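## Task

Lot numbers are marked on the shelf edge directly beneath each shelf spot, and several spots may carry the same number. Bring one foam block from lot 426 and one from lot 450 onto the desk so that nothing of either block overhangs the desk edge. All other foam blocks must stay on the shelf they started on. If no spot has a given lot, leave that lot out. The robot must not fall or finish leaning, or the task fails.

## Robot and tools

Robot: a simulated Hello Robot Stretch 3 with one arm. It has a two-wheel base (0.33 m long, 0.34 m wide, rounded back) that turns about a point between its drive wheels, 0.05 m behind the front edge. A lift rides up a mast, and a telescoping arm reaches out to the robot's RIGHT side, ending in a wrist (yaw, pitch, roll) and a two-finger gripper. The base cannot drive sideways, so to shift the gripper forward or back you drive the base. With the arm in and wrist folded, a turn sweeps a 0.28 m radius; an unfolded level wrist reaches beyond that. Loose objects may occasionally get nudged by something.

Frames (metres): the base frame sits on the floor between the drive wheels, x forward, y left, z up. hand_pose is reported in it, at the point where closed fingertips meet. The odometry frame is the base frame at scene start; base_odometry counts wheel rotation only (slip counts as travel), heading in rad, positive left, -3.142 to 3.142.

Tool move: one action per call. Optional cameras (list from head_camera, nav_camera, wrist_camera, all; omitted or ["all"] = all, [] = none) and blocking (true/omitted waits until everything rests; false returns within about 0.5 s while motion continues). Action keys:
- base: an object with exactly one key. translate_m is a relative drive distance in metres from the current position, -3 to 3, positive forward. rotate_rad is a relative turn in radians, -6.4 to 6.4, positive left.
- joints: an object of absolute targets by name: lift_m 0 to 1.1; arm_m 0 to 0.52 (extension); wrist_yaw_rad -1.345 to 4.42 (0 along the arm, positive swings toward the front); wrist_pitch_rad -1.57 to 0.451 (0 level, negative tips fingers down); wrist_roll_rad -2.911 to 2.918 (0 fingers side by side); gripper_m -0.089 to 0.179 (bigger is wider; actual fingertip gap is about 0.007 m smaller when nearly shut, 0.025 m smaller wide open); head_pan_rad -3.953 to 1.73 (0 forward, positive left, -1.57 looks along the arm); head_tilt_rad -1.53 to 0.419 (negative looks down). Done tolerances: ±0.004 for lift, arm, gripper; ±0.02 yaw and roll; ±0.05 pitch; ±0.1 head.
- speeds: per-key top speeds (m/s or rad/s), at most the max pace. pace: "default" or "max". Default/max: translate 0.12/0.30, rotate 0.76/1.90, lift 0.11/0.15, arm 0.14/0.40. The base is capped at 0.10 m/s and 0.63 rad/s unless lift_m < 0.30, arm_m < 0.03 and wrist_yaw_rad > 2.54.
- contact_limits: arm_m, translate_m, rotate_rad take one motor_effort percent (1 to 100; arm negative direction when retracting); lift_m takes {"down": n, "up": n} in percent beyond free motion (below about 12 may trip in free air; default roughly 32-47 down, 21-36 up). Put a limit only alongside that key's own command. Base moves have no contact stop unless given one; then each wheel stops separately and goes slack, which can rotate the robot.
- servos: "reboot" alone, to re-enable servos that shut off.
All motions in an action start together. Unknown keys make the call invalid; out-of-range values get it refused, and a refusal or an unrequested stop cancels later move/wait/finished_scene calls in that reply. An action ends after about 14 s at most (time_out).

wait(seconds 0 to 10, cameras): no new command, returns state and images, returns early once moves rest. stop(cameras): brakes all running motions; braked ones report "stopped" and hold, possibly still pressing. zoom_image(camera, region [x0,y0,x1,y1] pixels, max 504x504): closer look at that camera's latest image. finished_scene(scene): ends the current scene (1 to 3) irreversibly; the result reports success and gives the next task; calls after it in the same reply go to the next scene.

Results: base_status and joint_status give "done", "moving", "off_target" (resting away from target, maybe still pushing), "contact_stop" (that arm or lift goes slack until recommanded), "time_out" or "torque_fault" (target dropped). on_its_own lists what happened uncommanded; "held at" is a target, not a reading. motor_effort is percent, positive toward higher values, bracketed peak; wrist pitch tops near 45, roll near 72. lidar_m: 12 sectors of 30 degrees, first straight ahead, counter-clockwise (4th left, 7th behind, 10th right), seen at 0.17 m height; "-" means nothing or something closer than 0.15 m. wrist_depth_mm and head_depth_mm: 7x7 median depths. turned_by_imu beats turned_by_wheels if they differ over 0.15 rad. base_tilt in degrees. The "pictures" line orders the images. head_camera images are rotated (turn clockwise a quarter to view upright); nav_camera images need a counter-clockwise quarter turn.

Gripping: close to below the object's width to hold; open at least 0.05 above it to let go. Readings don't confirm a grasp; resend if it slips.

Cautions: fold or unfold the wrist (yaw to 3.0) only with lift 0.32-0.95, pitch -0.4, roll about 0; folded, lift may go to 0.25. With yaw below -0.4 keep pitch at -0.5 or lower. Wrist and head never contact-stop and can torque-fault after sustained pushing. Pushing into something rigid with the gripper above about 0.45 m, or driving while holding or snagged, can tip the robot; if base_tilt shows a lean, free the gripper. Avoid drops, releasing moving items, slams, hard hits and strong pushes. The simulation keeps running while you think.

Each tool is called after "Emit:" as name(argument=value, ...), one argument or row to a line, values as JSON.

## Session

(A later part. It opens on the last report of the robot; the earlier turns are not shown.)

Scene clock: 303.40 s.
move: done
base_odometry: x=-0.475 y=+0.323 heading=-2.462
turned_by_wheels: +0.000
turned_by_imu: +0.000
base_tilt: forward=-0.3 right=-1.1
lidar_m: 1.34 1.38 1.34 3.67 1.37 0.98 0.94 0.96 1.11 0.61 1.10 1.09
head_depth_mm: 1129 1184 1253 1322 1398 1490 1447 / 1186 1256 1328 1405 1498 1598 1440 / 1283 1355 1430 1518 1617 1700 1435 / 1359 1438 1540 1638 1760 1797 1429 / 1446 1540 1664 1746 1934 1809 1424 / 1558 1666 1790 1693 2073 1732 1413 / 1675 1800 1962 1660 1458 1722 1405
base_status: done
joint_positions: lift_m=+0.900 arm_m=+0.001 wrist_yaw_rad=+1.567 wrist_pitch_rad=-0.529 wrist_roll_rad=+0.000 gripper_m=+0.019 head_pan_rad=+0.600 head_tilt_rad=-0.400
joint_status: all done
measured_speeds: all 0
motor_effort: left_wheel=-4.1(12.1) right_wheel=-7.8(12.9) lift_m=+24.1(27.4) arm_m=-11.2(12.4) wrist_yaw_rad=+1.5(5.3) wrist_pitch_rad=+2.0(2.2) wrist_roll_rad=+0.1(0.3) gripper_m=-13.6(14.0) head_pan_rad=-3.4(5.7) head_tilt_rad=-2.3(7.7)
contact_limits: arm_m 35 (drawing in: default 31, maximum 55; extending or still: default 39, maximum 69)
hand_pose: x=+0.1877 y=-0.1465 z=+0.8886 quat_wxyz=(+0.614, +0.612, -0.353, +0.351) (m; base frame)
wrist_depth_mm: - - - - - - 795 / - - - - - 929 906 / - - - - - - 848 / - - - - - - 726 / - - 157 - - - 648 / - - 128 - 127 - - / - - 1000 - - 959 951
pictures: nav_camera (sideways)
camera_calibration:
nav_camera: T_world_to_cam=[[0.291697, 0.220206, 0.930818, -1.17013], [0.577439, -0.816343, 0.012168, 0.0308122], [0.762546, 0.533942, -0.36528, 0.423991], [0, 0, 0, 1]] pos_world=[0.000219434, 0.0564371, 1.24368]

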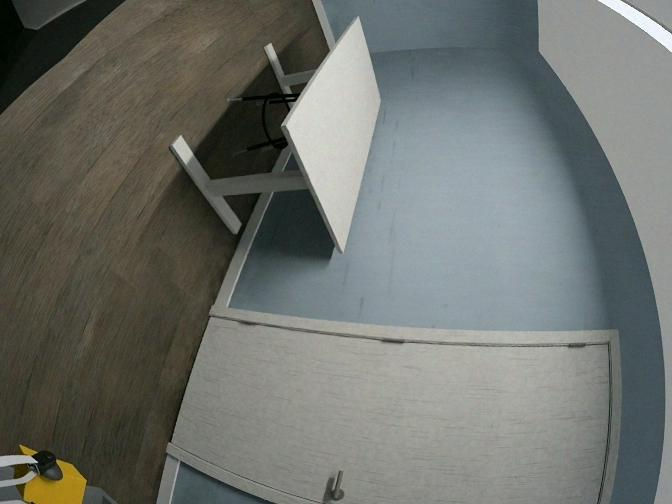

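Emit:
move(
  base={"translate_m": -0.1},
  cameras=[],
)

Emit:
move(
  base={"rotate_rad": 1.572},
  cameras=[],
)

Emit:
move(
  base={"translate_m": 1.17},
  joints={"head_pan_rad": -1.3, "head_tilt_rad": -0.5},
  cameras=["nav_camera"],
)

Scene clock: 337.93 s.
move: done
base_odometry: x=-0.397 y=+0.386 heading=-2.462
turned_by_wheels: +0.000
turned_by_imu: -0.001
base_tilt: forward=-0.2 right=-1.1
lidar_m: 1.44 1.48 1.41 3.68 1.23 0.88 0.84 0.86 1.06 0.62 0.63 1.18
head_depth_mm: 1215 1280 1349 1421 1508 1599 1459 / 1289 1355 1423 1518 1616 1696 1446 / 1378 1450 1543 1649 1754 1767 1434 / 1468 1554 1667 1769 1903 1804 1429 / 1559 1656 1778 1848 2079 1793 1422 / 1674 1795 1934 1688 1619 1664 1418 / 1804 1939 2099 1670 2100 1783 1408
base_status: done
joint_positions: lift_m=+0.900 arm_m=+0.001 wrist_yaw_rad=+1.567 wrist_pitch_rad=-0.529 wrist_roll_rad=+0.000 gripper_m=+0.019 head_pan_rad=+0.600 head_tilt_rad=-0.400
joint_status: not commanded
measured_speeds: all 0
motor_effort: left_wheel=-3.9(8.8) right_wheel=-7.7(13.0) lift_m=+24.7(25.2) arm_m=-10.4(11.2) wrist_yaw_rad=+1.6(3.5) wrist_pitch_rad=+2.1(2.2) wrist_roll_rad=+0.3(0.3) gripper_m=-13.3(13.8) head_pan_rad=-3.1(3.6) head_tilt_rad=-2.1(3.4)
contact_limits: arm_m 35 (drawing in: default 31, maximum 55; extending or still: default 39, maximum 69)
hand_pose: x=+0.1877 y=-0.1465 z=+0.8886 quat_wxyz=(+0.614, +0.612, -0.353, +0.351) (m; base frame)
wrist_depth_mm: - - - - - 952 906 / - - - - - - - / - - - - - - 842 / - - - - - - 738 / - - 157 - - - 645 / - - 128 - 128 - - / - - - - - 958 947
pictures: none
No camera images: "cameras" was empty.

Scene clock: 341.53 s.
move: done
base_odometry: x=-0.397 y=+0.386 heading=-0.891
turned_by_wheels: +1.572
turned_by_imu: +1.547
base_tilt: forward=-0.3 right=-1.2
lidar_m: 3.69 1.25 0.88 0.84 0.86 1.04 0.62 0.63 1.18 1.44 1.48 1.41
head_depth_mm: 3186 3354 3522 3663 2540 1840 1446 / 2115 2292 2602 3410 2513 1831 1437 / 1640 1806 1984 2207 2326 1823 1436 / 1368 1473 1593 1729 1911 1806 1426 / 1174 1245 1332 1434 1547 1640 1420 / 1027 1080 1145 1215 1303 1402 1387 / 917 955 1005 1055 1123 1191 1272
base_status: done
joint_positions: lift_m=+0.900 arm_m=+0.001 wrist_yaw_rad=+1.567 wrist_pitch_rad=-0.529 wrist_roll_rad=+0.000 gripper_m=+0.019 head_pan_rad=+0.600 head_tilt_rad=-0.400
joint_status: not commanded
measured_speeds: all 0
motor_effort: left_wheel=-8.9(12.8) right_wheel=+8.8(12.6) lift_m=+24.8(25.7) arm_m=-11.6(12.9) wrist_yaw_rad=+1.9(3.3) wrist_pitch_rad=+2.1(2.1) wrist_roll_rad=-0.2(0.3) gripper_m=-13.2(13.8) head_pan_rad=-3.2(3.7) head_tilt_rad=-1.1(3.1)
contact_limits: arm_m 35 (drawing in: default 31, maximum 55; extending or still: default 39, maximum 69)
hand_pose: x=+0.1877 y=-0.1464 z=+0.8886 quat_wxyz=(+0.614, +0.612, -0.353, +0.351) (m; base frame)
wrist_depth_mm: - - - - - - 926 / - - - - - - - / - - - - - - - / - - - - - - - / - - 156 - - - - / - - 128 - 128 - - / - - - - 1000 - -
pictures: none
No camera images: "cameras" was empty.

Scene clock: 354.33 s.
move: done
base_odometry: x=+0.339 y=-0.524 heading=-0.891
turned_by_wheels: +0.000
turned_by_imu: +0.000
base_tilt: forward=-0.3 right=-1.2
lidar_m: 2.52 1.33 0.94 0.89 0.91 1.21 1.77 2.02 1.48 0.93 0.85 1.45
head_depth_mm: 1129 1216 1314 1385 968 764 1391 / 1152 1244 1344 1389 959 786 1302 / 1178 1272 1377 1370 952 810 1331 / 1201 1299 1415 1352 949 1347 1330 / 1231 1332 1454 1339 937 1480 1320 / 1257 1363 1491 1322 931 1514 1316 / 1291 1406 1540 1312 922 1502 1304
base_status: done
joint_positions: lift_m=+0.900 arm_m=+0.001 wrist_yaw_rad=+1.567 wrist_pitch_rad=-0.529 wrist_roll_rad=+0.000 gripper_m=+0.019 head_pan_rad=-1.300 head_tilt_rad=-0.500
joint_status: all done
measured_speeds: all 0
motor_effort: left_wheel=+0.1(8.2) right_wheel=+10.6(14.3) lift_m=+26.1(26.6) arm_m=-9.9(12.7) wrist_yaw_rad=+0.9(3.9) wrist_pitch_rad=+2.1(2.2) wrist_roll_rad=-0.2(0.3) gripper_m=-13.3(13.9) head_pan_rad=+3.6(5.2) head_tilt_rad=+4.2(6.8)
contact_limits: arm_m 35 (drawing in: default 31, maximum 55; extending or still: default 39, maximum 69)
hand_pose: x=+0.1877 y=-0.1464 z=+0.8886 quat_wxyz=(+0.614, +0.612, -0.353, +0.351) (m; base frame)
wrist_depth_mm: - - - - - 966 885 / - - - - - - 670 / - - - - - - 577 / - - - - - - - / - - 157 - - - - / - - 128 - 128 - - / - - - - 997 - -
pictures: nav_camera (sideways)
camera_calibration:
nav_camera: T_world_to_cam=[[0.138394, -0.434791, 0.889833, -1.11572], [-0.958879, -0.28362, 0.0105496, 0.0422922], [0.247788, -0.854702, -0.456164, 0.545398], [0, 0, 0, 1]] pos_world=[0.0598195, -0.00695903, 1.24115]

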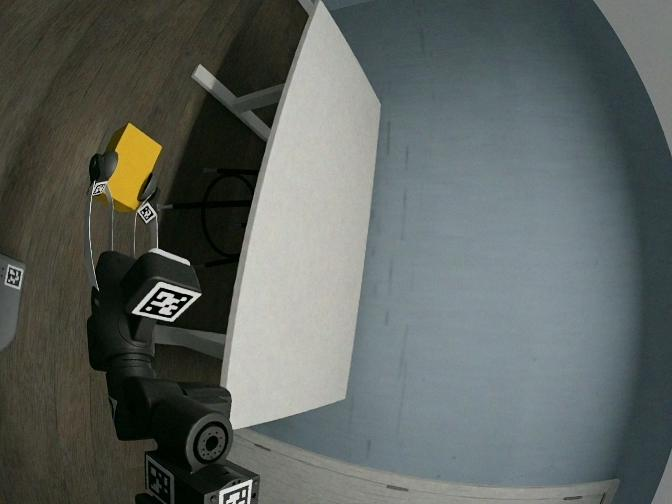

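Emit:
move(
  joints={"wrist_yaw_rad": 0.0, "lift_m": 0.88},
  cameras=[],
)

Emit:
move(
  joints={"arm_m": 0.46},
  contact_limits={"arm_m": 35},
  cameras=[],
)

Emit:
move(
  joints={"lift_m": 0.785},
  speeds={"lift_m": 0.06},
  contact_limits={"lift_m": {"down": 15}},
  cameras=["wrist_camera"],
)

Emit:
move(
  joints={"lift_m": 0.774},
  speeds={"lift_m": 0.03},
  contact_limits={"lift_m": {"down": 15}},
  cameras=[],
)

Emit:
move(
  joints={"lift_m": 0.77},
  speeds={"lift_m": 0.02},
  contact_limits={"lift_m": {"down": 15}},
  cameras=[],
)

Emit:
move(
  joints={"lift_m": 0.767},
  speeds={"lift_m": 0.02},
  contact_limits={"lift_m": {"down": 15}},
  cameras=["wrist_camera"],
)

Scene clock: 374.50 s.
move: done
base_odometry: x=+0.339 y=-0.524 heading=-0.891
turned_by_wheels: +0.000
turned_by_imu: +0.000
base_tilt: forward=-0.3 right=-1.2
lidar_m: 2.52 1.32 0.93 0.89 0.91 1.21 1.78 2.02 1.48 0.93 0.85 1.45
head_depth_mm: 1130 1215 1313 1377 969 764 1385 / 1156 1242 1345 1388 961 760 468 / 1179 1271 1385 1367 954 811 1265 / 1202 1304 1418 1360 944 1340 1329 / 1229 1335 1454 1342 936 1481 1318 / 1259 1367 1500 1327 929 1514 1314 / 1290 1400 1527 1310 923 1506 1307
base_status: not commanded
joint_positions: lift_m=+0.880 arm_m=+0.001 wrist_yaw_rad=+0.003 wrist_pitch_rad=-0.529 wrist_roll_rad=+0.000 gripper_m=+0.019 head_pan_rad=-1.300 head_tilt_rad=-0.500
joint_status: all done
measured_speeds: all 0
motor_effort: left_wheel=+0.3(0.7) right_wheel=+10.2(11.3) lift_m=+29.7(31.5) arm_m=-8.5(9.9) wrist_yaw_rad=-4.8(6.3) wrist_pitch_rad=+2.1(2.2) wrist_roll_rad=+0.2(0.3) gripper_m=-13.1(13.9) head_pan_rad=+3.8(3.9) head_tilt_rad=+3.8(4.5)
contact_limits: arm_m 35 (drawing in: default 31, maximum 55; extending or still: default 39, maximum 69)
hand_pose: x=-0.0209 y=-0.3546 z=+0.8686 quat_wxyz=(+0.683, +0.186, -0.682, -0.184) (m; base frame)
wrist_depth_mm: 914 906 903 885 914 - - / 681 668 658 656 641 - - / 534 530 521 518 507 - - / 478 470 465 462 458 - - / - - 156 - - - - / - - 128 - 128 - - / - - 996 983 - - -
pictures: none
No camera images: "cameras" was empty.

Scene clock: 379.07 s.
move: done
base_odometry: x=+0.339 y=-0.524 heading=-0.891
turned_by_wheels: +0.000
turned_by_imu: +0.000
base_tilt: forward=-0.2 right=-1.2
lidar_m: 2.52 1.32 0.94 0.89 0.91 1.20 1.78 2.02 1.48 0.93 0.85 1.46
head_depth_mm: 1129 1216 1319 558 926 766 1344 / 1155 1242 1348 1295 919 787 1270 / 1177 1271 1377 1370 952 809 1334 / 1205 1297 1415 1353 946 1341 1326 / 1229 1335 1460 1338 936 1471 1312 / 1257 1365 1499 1323 929 1516 1318 / 1289 1396 1534 1310 922 1504 1303
base_status: not commanded
joint_positions: lift_m=+0.880 arm_m=+0.460 wrist_yaw_rad=+0.003 wrist_pitch_rad=-0.529 wrist_roll_rad=+0.000 gripper_m=+0.019 head_pan_rad=-1.300 head_tilt_rad=-0.500
joint_status: all done
measured_speeds: all 0
motor_effort: left_wheel=+0.3(0.9) right_wheel=+10.5(11.4) lift_m=+25.6(30.1) arm_m=+12.9(14.6) wrist_yaw_rad=-2.7(4.8) wrist_pitch_rad=+2.1(2.2) wrist_roll_rad=-0.1(0.4) gripper_m=-13.0(14.0) head_pan_rad=+3.7(4.0) head_tilt_rad=+3.1(4.5)
contact_limits: arm_m 35 (drawing in: default 31, maximum 55; extending or still: default 39, maximum 69)
hand_pose: x=-0.0209 y=-0.8140 z=+0.8686 quat_wxyz=(+0.683, +0.186, -0.682, -0.184) (m; base frame)
wrist_depth_mm: 681 678 681 685 681 691 672 / 669 660 647 641 638 758 743 / 531 526 520 514 505 829 826 / 439 434 432 455 423 916 947 / 373 371 166 - 342 372 - / 324 325 128 - 128 314 - / 288 102 274 269 268 274 992
pictures: none
No camera images: "cameras" was empty.

Scene clock: 381.23 s.
move: done
base_odometry: x=+0.339 y=-0.524 heading=-0.891
turned_by_wheels: +0.000
turned_by_imu: +0.000
base_tilt: forward=-0.4 right=-1.3
lidar_m: 2.51 1.33 0.94 0.89 0.91 1.21 1.78 2.02 1.48 0.93 0.85 1.45
head_depth_mm: 1132 1212 1320 1385 594 765 1350 / 1153 1243 1341 1391 736 786 1275 / 1177 1272 1374 1370 950 808 1331 / 1200 1302 1412 1354 943 1344 1328 / 1228 1331 1458 1338 936 1484 1322 / 1255 1365 1500 1321 929 1520 1311 / 1291 1405 1529 1317 924 1503 1310
base_status: not commanded
joint_positions: lift_m=+0.785 arm_m=+0.460 wrist_yaw_rad=+0.003 wrist_pitch_rad=-0.529 wrist_roll_rad=+0.000 gripper_m=+0.019 head_pan_rad=-1.300 head_tilt_rad=-0.500
joint_status: all done
measured_speeds: all 0
motor_effort: left_wheel=+0.5(0.7) right_wheel=+10.6(11.1) lift_m=+23.5(26.3) arm_m=+12.3(13.4) wrist_yaw_rad=-2.2(4.3) wrist_pitch_rad=+2.2(2.3) wrist_roll_rad=+0.1(0.3) gripper_m=-13.4(13.7) head_pan_rad=+3.9(3.9) head_tilt_rad=+3.3(4.1)
contact_limits: arm_m 35 (drawing in: default 31, maximum 55; extending or still: default 39, maximum 69); lift_m down 15 (down: maximum 72; up: maximum 65)
hand_pose: x=-0.0209 y=-0.8140 z=+0.7736 quat_wxyz=(+0.683, +0.186, -0.682, -0.184) (m; base frame)
wrist_depth_mm: 604 592 579 562 554 681 674 / 443 435 431 422 419 726 744 / 348 345 341 338 338 332 830 / 288 287 284 301 278 278 878 / 246 244 230 - 162 236 236 / 215 219 128 - 128 208 207 / 190 186 183 179 179 181 185
pictures: wrist_camera
camera_calibration:
wrist_camera: T_world_to_cam=[[-0.998904, -0.0365407, -0.0292579, -0.0213879], [-0.00260717, 0.667484, -0.74462, 1.15189], [0.046738, -0.743727, -0.666847, 0.0776141], [0, 0, 0, 1]] pos_world=[-0.0219888, -0.711924, 0.908849]

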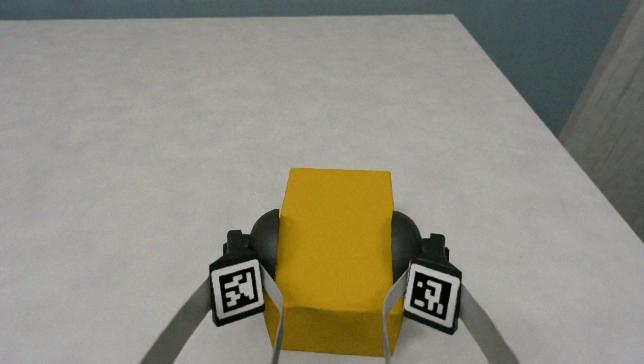

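Scene clock: 382.03 s.
move: done
base_odometry: x=+0.339 y=-0.524 heading=-0.891
turned_by_wheels: +0.000
turned_by_imu: +0.000
base_tilt: forward=-0.5 right=-1.3
lidar_m: 2.52 1.33 0.94 0.89 0.91 1.21 1.78 2.02 1.48 0.92 0.85 1.45
head_depth_mm: 1133 1214 1313 1385 597 765 1350 / 1154 1244 1348 1382 710 786 1278 / 1177 1272 1381 1369 951 809 1331 / 1202 1297 1417 1356 947 1333 1326 / 1234 1339 1452 1339 937 1477 1321 / 1257 1364 1497 1321 929 1514 1312 / 1286 1399 1532 1313 925 1502 1310
base_status: not commanded
joint_positions: lift_m=+0.774 arm_m=+0.460 wrist_yaw_rad=+0.003 wrist_pitch_rad=-0.523 wrist_roll_rad=+0.000 gripper_m=+0.019 head_pan_rad=-1.300 head_tilt_rad=-0.500
joint_status: all done
measured_speeds: all 0
motor_effort: left_wheel=+0.0(0.6) right_wheel=+10.1(10.8) lift_m=+20.4(25.8) arm_m=+12.6(13.3) wrist_yaw_rad=-3.6(4.0) wrist_pitch_rad=+1.1(2.1) wrist_roll_rad=+0.1(0.2) gripper_m=-13.0(13.6) head_pan_rad=+3.1(3.8) head_tilt_rad=+3.4(4.1)
contact_limits: arm_m 35 (drawing in: default 31, maximum 55; extending or still: default 39, maximum 69); lift_m down 15 (down: maximum 72; up: maximum 65)
hand_pose: x=-0.0210 y=-0.8148 z=+0.7637 quat_wxyz=(+0.684, +0.184, -0.682, -0.182) (m; base frame)
wrist_depth_mm: 574 567 555 549 542 675 676 / 423 419 412 410 401 445 741 / 336 333 328 325 321 317 812 / 277 273 271 287 267 263 280 / 235 233 220 - 161 227 224 / 205 204 128 - 125 198 197 / 181 173 174 170 169 172 175
pictures: none
No camera images: "cameras" was empty.

Scene clock: 382.63 s.
move: done
base_odometry: x=+0.339 y=-0.524 heading=-0.891
turned_by_wheels: +0.000
turned_by_imu: +0.000
base_tilt: forward=-0.3 right=-1.2
lidar_m: 2.51 1.32 0.94 0.89 0.91 1.21 1.78 2.02 1.48 0.93 0.85 1.45
head_depth_mm: 1133 1214 1313 1376 598 762 1348 / 1153 1243 1344 1391 689 787 1273 / 1182 1270 1383 1372 955 809 1335 / 1207 1300 1417 1348 945 1344 1326 / 1234 1334 1455 1343 936 1471 1322 / 1258 1367 1500 1324 933 1516 1314 / 1288 1405 1536 1311 926 1503 1311
base_status: not commanded
joint_positions: lift_m=+0.770 arm_m=+0.460 wrist_yaw_rad=+0.002 wrist_pitch_rad=-0.513 wrist_roll_rad=+0.000 gripper_m=+0.019 head_pan_rad=-1.300 head_tilt_rad=-0.500
joint_status: all done
measured_speeds: all 0
motor_effort: left_wheel=+0.3(0.4) right_wheel=+10.0(10.5) lift_m=+20.6(22.2) arm_m=+11.5(12.8) wrist_yaw_rad=-2.7(3.3) wrist_pitch_rad=-0.9(1.2) wrist_roll_rad=-0.2(0.2) gripper_m=-13.2(13.6) head_pan_rad=+3.1(3.9) head_tilt_rad=+3.1(4.0)
contact_limits: arm_m 35 (drawing in: default 31, maximum 55; extending or still: default 39, maximum 69); lift_m down 15 (down: maximum 72; up: maximum 65)
hand_pose: x=-0.0211 y=-0.8164 z=+0.7620 quat_wxyz=(+0.684, +0.180, -0.683, -0.179) (m; base frame)
wrist_depth_mm: 590 588 572 566 551 675 662 / 430 426 420 412 407 450 737 / 337 332 328 326 322 318 808 / 276 275 271 289 267 264 282 / 234 233 217 - 161 226 224 / 203 202 128 - 127 196 196 / 180 103 173 168 168 170 174
pictures: none
No camera images: "cameras" was empty.

Scene clock: 383.17 s.
move: done
base_odometry: x=+0.339 y=-0.524 heading=-0.891
turned_by_wheels: +0.000
turned_by_imu: +0.000
base_tilt: forward=-0.4 right=-1.3
lidar_m: 2.52 1.33 0.94 0.89 0.91 1.21 1.77 2.02 1.48 0.93 0.85 1.45
head_depth_mm: 1130 1218 1316 1381 598 765 1342 / 1154 1244 1345 1389 693 787 1277 / 1183 1269 1380 1377 949 810 1333 / 1206 1299 1416 1356 947 1344 1329 / 1229 1335 1452 1343 938 1476 1318 / 1261 1360 1492 1322 932 1519 1314 / 1291 1395 1539 1313 921 1504 1309
base_status: not commanded
joint_positions: lift_m=+0.767 arm_m=+0.460 wrist_yaw_rad=+0.002 wrist_pitch_rad=-0.505 wrist_roll_rad=+0.000 gripper_m=+0.019 head_pan_rad=-1.300 head_tilt_rad=-0.500
joint_status: all done
measured_speeds: all 0
motor_effort: left_wheel=-0.3(0.4) right_wheel=+9.3(10.0) lift_m=+18.0(22.7) arm_m=+12.3(12.7) wrist_yaw_rad=-2.1(3.3) wrist_pitch_rad=-2.3(2.7) wrist_roll_rad=-0.1(0.2) gripper_m=-13.3(13.5) head_pan_rad=+3.2(3.6) head_tilt_rad=+2.7(3.7)
contact_limits: arm_m 35 (drawing in: default 31, maximum 55; extending or still: default 39, maximum 69); lift_m down 15 (down: maximum 72; up: maximum 65)
hand_pose: x=-0.0211 y=-0.8176 z=+0.7607 quat_wxyz=(+0.685, +0.178, -0.684, -0.176) (m; base frame)
wrist_depth_mm: 596 596 587 571 558 689 671 / 431 431 423 414 408 458 728 / 336 332 328 325 324 319 818 / 276 272 270 288 267 263 283 / 233 231 217 - 157 224 223 / 201 201 129 - 127 196 194 / 178 173 172 - 167 169 173
pictures: wrist_camera
camera_calibration:
wrist_camera: T_world_to_cam=[[-0.998933, -0.0363914, -0.0284399, -0.0225657], [-0.00200725, 0.649392, -0.760452, 1.14189], [0.0461425, -0.759583, -0.648772, 0.0396346], [0, 0, 0, 1]] pos_world=[-0.0220784, -0.71225, 0.893425]

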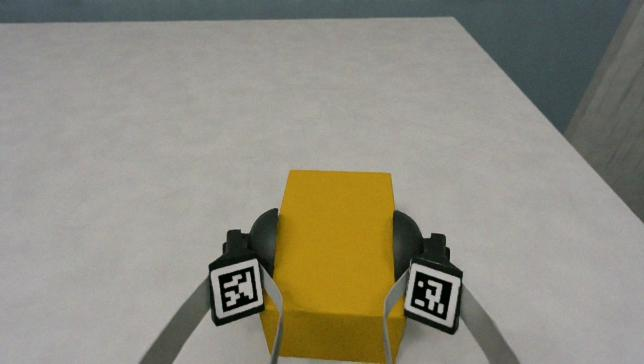

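Emit:
move(
  joints={"lift_m": 0.77},
  speeds={"lift_m": 0.03},
  cameras=[],
)

Emit:
move(
  joints={"gripper_m": 0.15},
  cameras=[],
)

Emit:
move(
  joints={"lift_m": 0.8},
  speeds={"lift_m": 0.06},
  cameras=["wrist_camera"],
)

Emit:
move(
  joints={"arm_m": 0.2, "lift_m": 0.88},
  contact_limits={"arm_m": 35},
  cameras=["nav_camera"],
)

Emit:
move(
  joints={"arm_m": 0.0, "head_pan_rad": 0.6, "wrist_pitch_rad": -0.4, "gripper_m": 0.03},
  contact_limits={"arm_m": 35},
  cameras=["nav_camera"],
)

Emit:
move(
  joints={"wrist_yaw_rad": 2.85},
  cameras=[],
)

Emit:
move(
  joints={"lift_m": 0.28},
  pace="max",
  cameras=[],
)

Scene clock: 406.53 s.
move: done
base_odometry: x=+0.339 y=-0.524 heading=-0.891
turned_by_wheels: +0.000
turned_by_imu: +0.000
base_tilt: forward=-0.4 right=-1.1
lidar_m: 2.52 1.32 0.94 0.89 0.91 1.21 1.78 2.02 1.48 0.93 0.85 1.45
head_depth_mm: 1128 1213 1316 1378 599 764 1344 / 1151 1243 1346 1384 691 785 1273 / 1180 1269 1379 1370 949 810 1336 / 1206 1297 1420 1356 942 1339 1323 / 1230 1334 1455 1334 937 1478 1319 / 1255 1369 1496 1322 930 1521 1311 / 1289 1398 1538 1308 926 1503 1299
base_status: not commanded
joint_positions: lift_m=+0.770 arm_m=+0.460 wrist_yaw_rad=+0.002 wrist_pitch_rad=-0.510 wrist_roll_rad=+0.000 gripper_m=+0.019 head_pan_rad=-1.300 head_tilt_rad=-0.500
joint_status: all done
measured_speeds: all 0
motor_effort: left_wheel=+0.2(0.3) right_wheel=+9.1(10.2) lift_m=+28.4(28.5) arm_m=+12.5(13.2) wrist_yaw_rad=-3.4(3.4) wrist_pitch_rad=-1.3(2.3) wrist_roll_rad=-0.2(0.3) gripper_m=-13.5(13.5) head_pan_rad=+3.3(3.8) head_tilt_rad=+3.4(3.9)
contact_limits: arm_m 35 (drawing in: default 31, maximum 55; extending or still: default 39, maximum 69)
hand_pose: x=-0.0211 y=-0.8169 z=+0.7626 quat_wxyz=(+0.685, +0.179, -0.684, -0.178) (m; base frame)
wrist_depth_mm: 598 586 577 563 559 682 665 / 428 421 417 413 409 449 718 / 337 332 328 326 321 318 824 / 276 273 271 287 267 263 280 / 233 231 218 - 162 225 224 / 203 202 128 - 127 196 196 / 179 171 170 - 168 170 173
pictures: none
No camera images: "cameras" was empty.

Scene clock: 408.40 s.
move: done
base_odometry: x=+0.339 y=-0.524 heading=-0.891
turned_by_wheels: +0.000
turned_by_imu: +0.000
base_tilt: forward=-0.4 right=-1.3
lidar_m: 2.52 1.32 0.94 0.89 0.91 1.21 1.78 2.02 1.49 0.93 0.85 1.45
head_depth_mm: 1132 1216 1317 1380 600 766 1347 / 1156 1241 1347 1383 688 786 1271 / 1173 1271 1380 1364 915 810 1334 / 1204 1300 1416 1360 944 1343 1326 / 1228 1337 1446 1342 934 1480 1313 / 1261 1365 1484 1321 931 1520 1310 / 1284 1400 1540 1309 924 1501 1304
base_status: not commanded
joint_positions: lift_m=+0.770 arm_m=+0.460 wrist_yaw_rad=+0.002 wrist_pitch_rad=-0.525 wrist_roll_rad=+0.000 gripper_m=+0.150 head_pan_rad=-1.300 head_tilt_rad=-0.500
joint_status: all done
measured_speeds: all 0
motor_effort: left_wheel=+0.1(0.7) right_wheel=+9.9(10.5) lift_m=+25.6(28.7) arm_m=+12.6(13.2) wrist_yaw_rad=-2.9(3.7) wrist_pitch_rad=+1.5(1.6) wrist_roll_rad=-0.1(0.3) gripper_m=+0.4(82.9) head_pan_rad=+2.1(3.8) head_tilt_rad=+2.7(4.2)
contact_limits: arm_m 35 (drawing in: default 31, maximum 55; extending or still: default 39, maximum 69)
hand_pose: x=-0.0211 y=-0.8146 z=+0.7594 quat_wxyz=(+0.683, +0.185, -0.682, -0.183) (m; base frame)
wrist_depth_mm: 554 545 538 531 518 669 668 / 410 401 399 393 388 403 741 / 324 319 316 314 312 307 811 / 266 264 264 278 259 255 264 / 227 225 225 - 221 219 218 / 199 124 196 - 188 138 187 / 113 167 174 165 168 167 111
pictures: none
No camera images: "cameras" was empty.

Scene clock: 409.50 s.
move: done
base_odometry: x=+0.339 y=-0.524 heading=-0.891
turned_by_wheels: +0.000
turned_by_imu: +0.000
base_tilt: forward=-0.4 right=-1.3
lidar_m: 2.52 1.33 0.94 0.89 0.91 1.21 1.78 2.02 1.48 0.92 0.85 1.45
head_depth_mm: 1127 1213 1307 1375 595 765 1347 / 1150 1241 1344 1382 846 786 1275 / 1174 1270 1387 1369 915 809 1333 / 1208 1301 1417 1355 943 1339 1325 / 1232 1330 1459 1334 934 1477 1317 / 1260 1365 1491 1326 930 1521 1312 / 1286 1401 1535 1319 924 1504 1312
base_status: not commanded
joint_positions: lift_m=+0.800 arm_m=+0.460 wrist_yaw_rad=+0.002 wrist_pitch_rad=-0.526 wrist_roll_rad=+0.000 gripper_m=+0.150 head_pan_rad=-1.300 head_tilt_rad=-0.500
joint_status: all done
measured_speeds: all 0
motor_effort: left_wheel=+0.6(0.7) right_wheel=+9.8(10.3) lift_m=+27.0(31.0) arm_m=+12.2(12.7) wrist_yaw_rad=-2.3(3.6) wrist_pitch_rad=+1.6(1.7) wrist_roll_rad=+0.0(0.2) gripper_m=+0.7(1.1) head_pan_rad=+2.9(3.4) head_tilt_rad=+3.0(3.5)
contact_limits: arm_m 35 (drawing in: default 31, maximum 55; extending or still: default 39, maximum 69)
hand_pose: x=-0.0211 y=-0.8145 z=+0.7892 quat_wxyz=(+0.683, +0.185, -0.682, -0.183) (m; base frame)
wrist_depth_mm: 656 663 656 658 607 692 666 / 478 475 466 466 461 731 747 / 378 376 372 368 364 362 820 / 314 311 308 306 303 302 921 / 267 264 263 - 260 258 264 / 233 124 230 - 227 129 219 / 113 197 200 - 198 197 109
pictures: wrist_camera
camera_calibration:
wrist_camera: T_world_to_cam=[[-0.998935, -0.035768, -0.0291573, -0.0205765], [-0.00202796, 0.665259, -0.74661, 1.16359], [0.0461019, -0.745755, -0.664623, 0.0842915], [0, 0, 0, 1]] pos_world=[-0.0220808, -0.711967, 0.924174]

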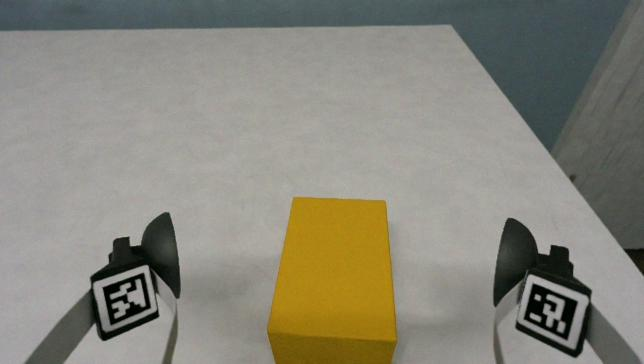

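Scene clock: 412.63 s.
move: done
base_odometry: x=+0.339 y=-0.524 heading=-0.891
turned_by_wheels: +0.000
turned_by_imu: +0.000
base_tilt: forward=-0.3 right=-1.2
lidar_m: 2.51 1.33 0.94 0.89 0.91 1.21 1.78 2.02 1.48 0.93 0.85 1.45
head_depth_mm: 1130 1217 1316 1377 338 332 1341 / 1156 1243 1347 1391 848 357 1271 / 1176 1275 1385 1371 952 785 1326 / 1202 1300 1413 1354 943 1339 1322 / 1233 1333 1450 1332 935 1475 1317 / 1260 1370 1496 1320 929 1516 1314 / 1285 1400 1538 1308 923 1505 1306
base_status: not commanded
joint_positions: lift_m=+0.880 arm_m=+0.200 wrist_yaw_rad=+0.002 wrist_pitch_rad=-0.526 wrist_roll_rad=+0.000 gripper_m=+0.150 head_pan_rad=-1.300 head_tilt_rad=-0.500
joint_status: all done
measured_speeds: all 0
motor_effort: left_wheel=-0.1(0.7) right_wheel=+9.4(10.3) lift_m=+28.6(34.2) arm_m=-11.9(13.9) wrist_yaw_rad=-2.2(3.8) wrist_pitch_rad=+1.6(1.8) wrist_roll_rad=+0.1(0.3) gripper_m=+0.2(1.3) head_pan_rad=+3.0(3.7) head_tilt_rad=+2.1(3.5)
contact_limits: arm_m 35 (drawing in: default 31, maximum 55; extending or still: default 39, maximum 69)
hand_pose: x=-0.0211 y=-0.5544 z=+0.8692 quat_wxyz=(+0.683, +0.185, -0.682, -0.184) (m; base frame)
wrist_depth_mm: 918 902 888 894 900 937 939 / 679 673 659 650 635 - - / 532 528 524 497 512 - - / 442 440 431 430 426 453 - / 377 363 370 367 364 362 - / 329 123 322 321 320 129 - / 307 300 300 298 295 963 111
pictures: nav_camera (sideways)
camera_calibration:
nav_camera: T_world_to_cam=[[0.138404, -0.434788, 0.889833, -1.11572], [-0.958872, -0.283643, 0.0105496, 0.0422922], [0.247808, -0.854696, -0.456164, 0.545398], [0, 0, 0, 1]] pos_world=[0.0598196, -0.00695772, 1.24115]

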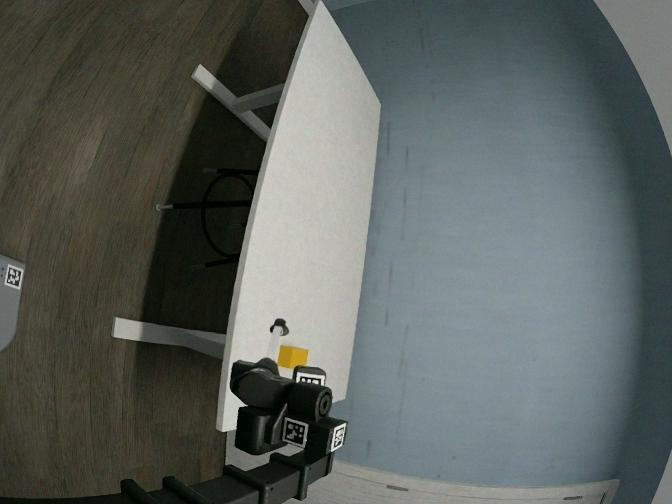

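Scene clock: 415.33 s.
move: done
base_odometry: x=+0.339 y=-0.524 heading=-0.891
turned_by_wheels: +0.000
turned_by_imu: +0.000
base_tilt: forward=-0.3 right=-1.2
lidar_m: 2.52 1.32 0.93 0.89 0.91 1.21 1.77 2.02 1.48 0.93 0.85 1.45
head_depth_mm: 2137 2251 2424 2591 2179 1665 1346 / 2247 2398 2571 2762 2154 1655 1337 / 2369 2526 2752 2886 2142 1643 1338 / 1425 1559 1733 2720 2033 1632 1323 / 1225 1321 1432 1573 1751 1626 1317 / 1072 1149 1230 1332 1453 1514 1313 / 956 1015 1079 1159 1243 1359 1311
base_status: not commanded
joint_positions: lift_m=+0.880 arm_m=+0.001 wrist_yaw_rad=+0.002 wrist_pitch_rad=-0.421 wrist_roll_rad=+0.000 gripper_m=+0.030 head_pan_rad=+0.605 head_tilt_rad=-0.500
joint_status: all done
measured_speeds: all 0
motor_effort: left_wheel=+0.3(0.6) right_wheel=+9.3(10.3) lift_m=+27.3(28.9) arm_m=-12.4(13.9) wrist_yaw_rad=-3.2(3.7) wrist_pitch_rad=+3.5(5.9) wrist_roll_rad=+0.1(0.5) gripper_m=-0.1(80.3) head_pan_rad=-3.2(5.7) head_tilt_rad=+2.5(3.9)
contact_limits: arm_m 35 (drawing in: default 31, maximum 55; extending or still: default 39, maximum 69)
hand_pose: x=-0.0211 y=-0.3695 z=+0.8919 quat_wxyz=(+0.692, +0.149, -0.691, -0.148) (m; base frame)
wrist_depth_mm: - - - - - - - / 932 917 899 903 - - - / 670 658 654 618 653 - - / 521 521 511 514 509 - - / - - 459 450 452 - - / - - 128 147 131 - - / - - - - - - -
pictures: nav_camera (sideways)
camera_calibration:
nav_camera: T_world_to_cam=[[0.365287, 0.273426, 0.889833, -1.11711], [0.582613, -0.812681, 0.0105496, 0.0328891], [0.726035, 0.514575, -0.456164, 0.54248], [0, 0, 0, 1]] pos_world=[-0.00495712, 0.0530278, 1.24115]

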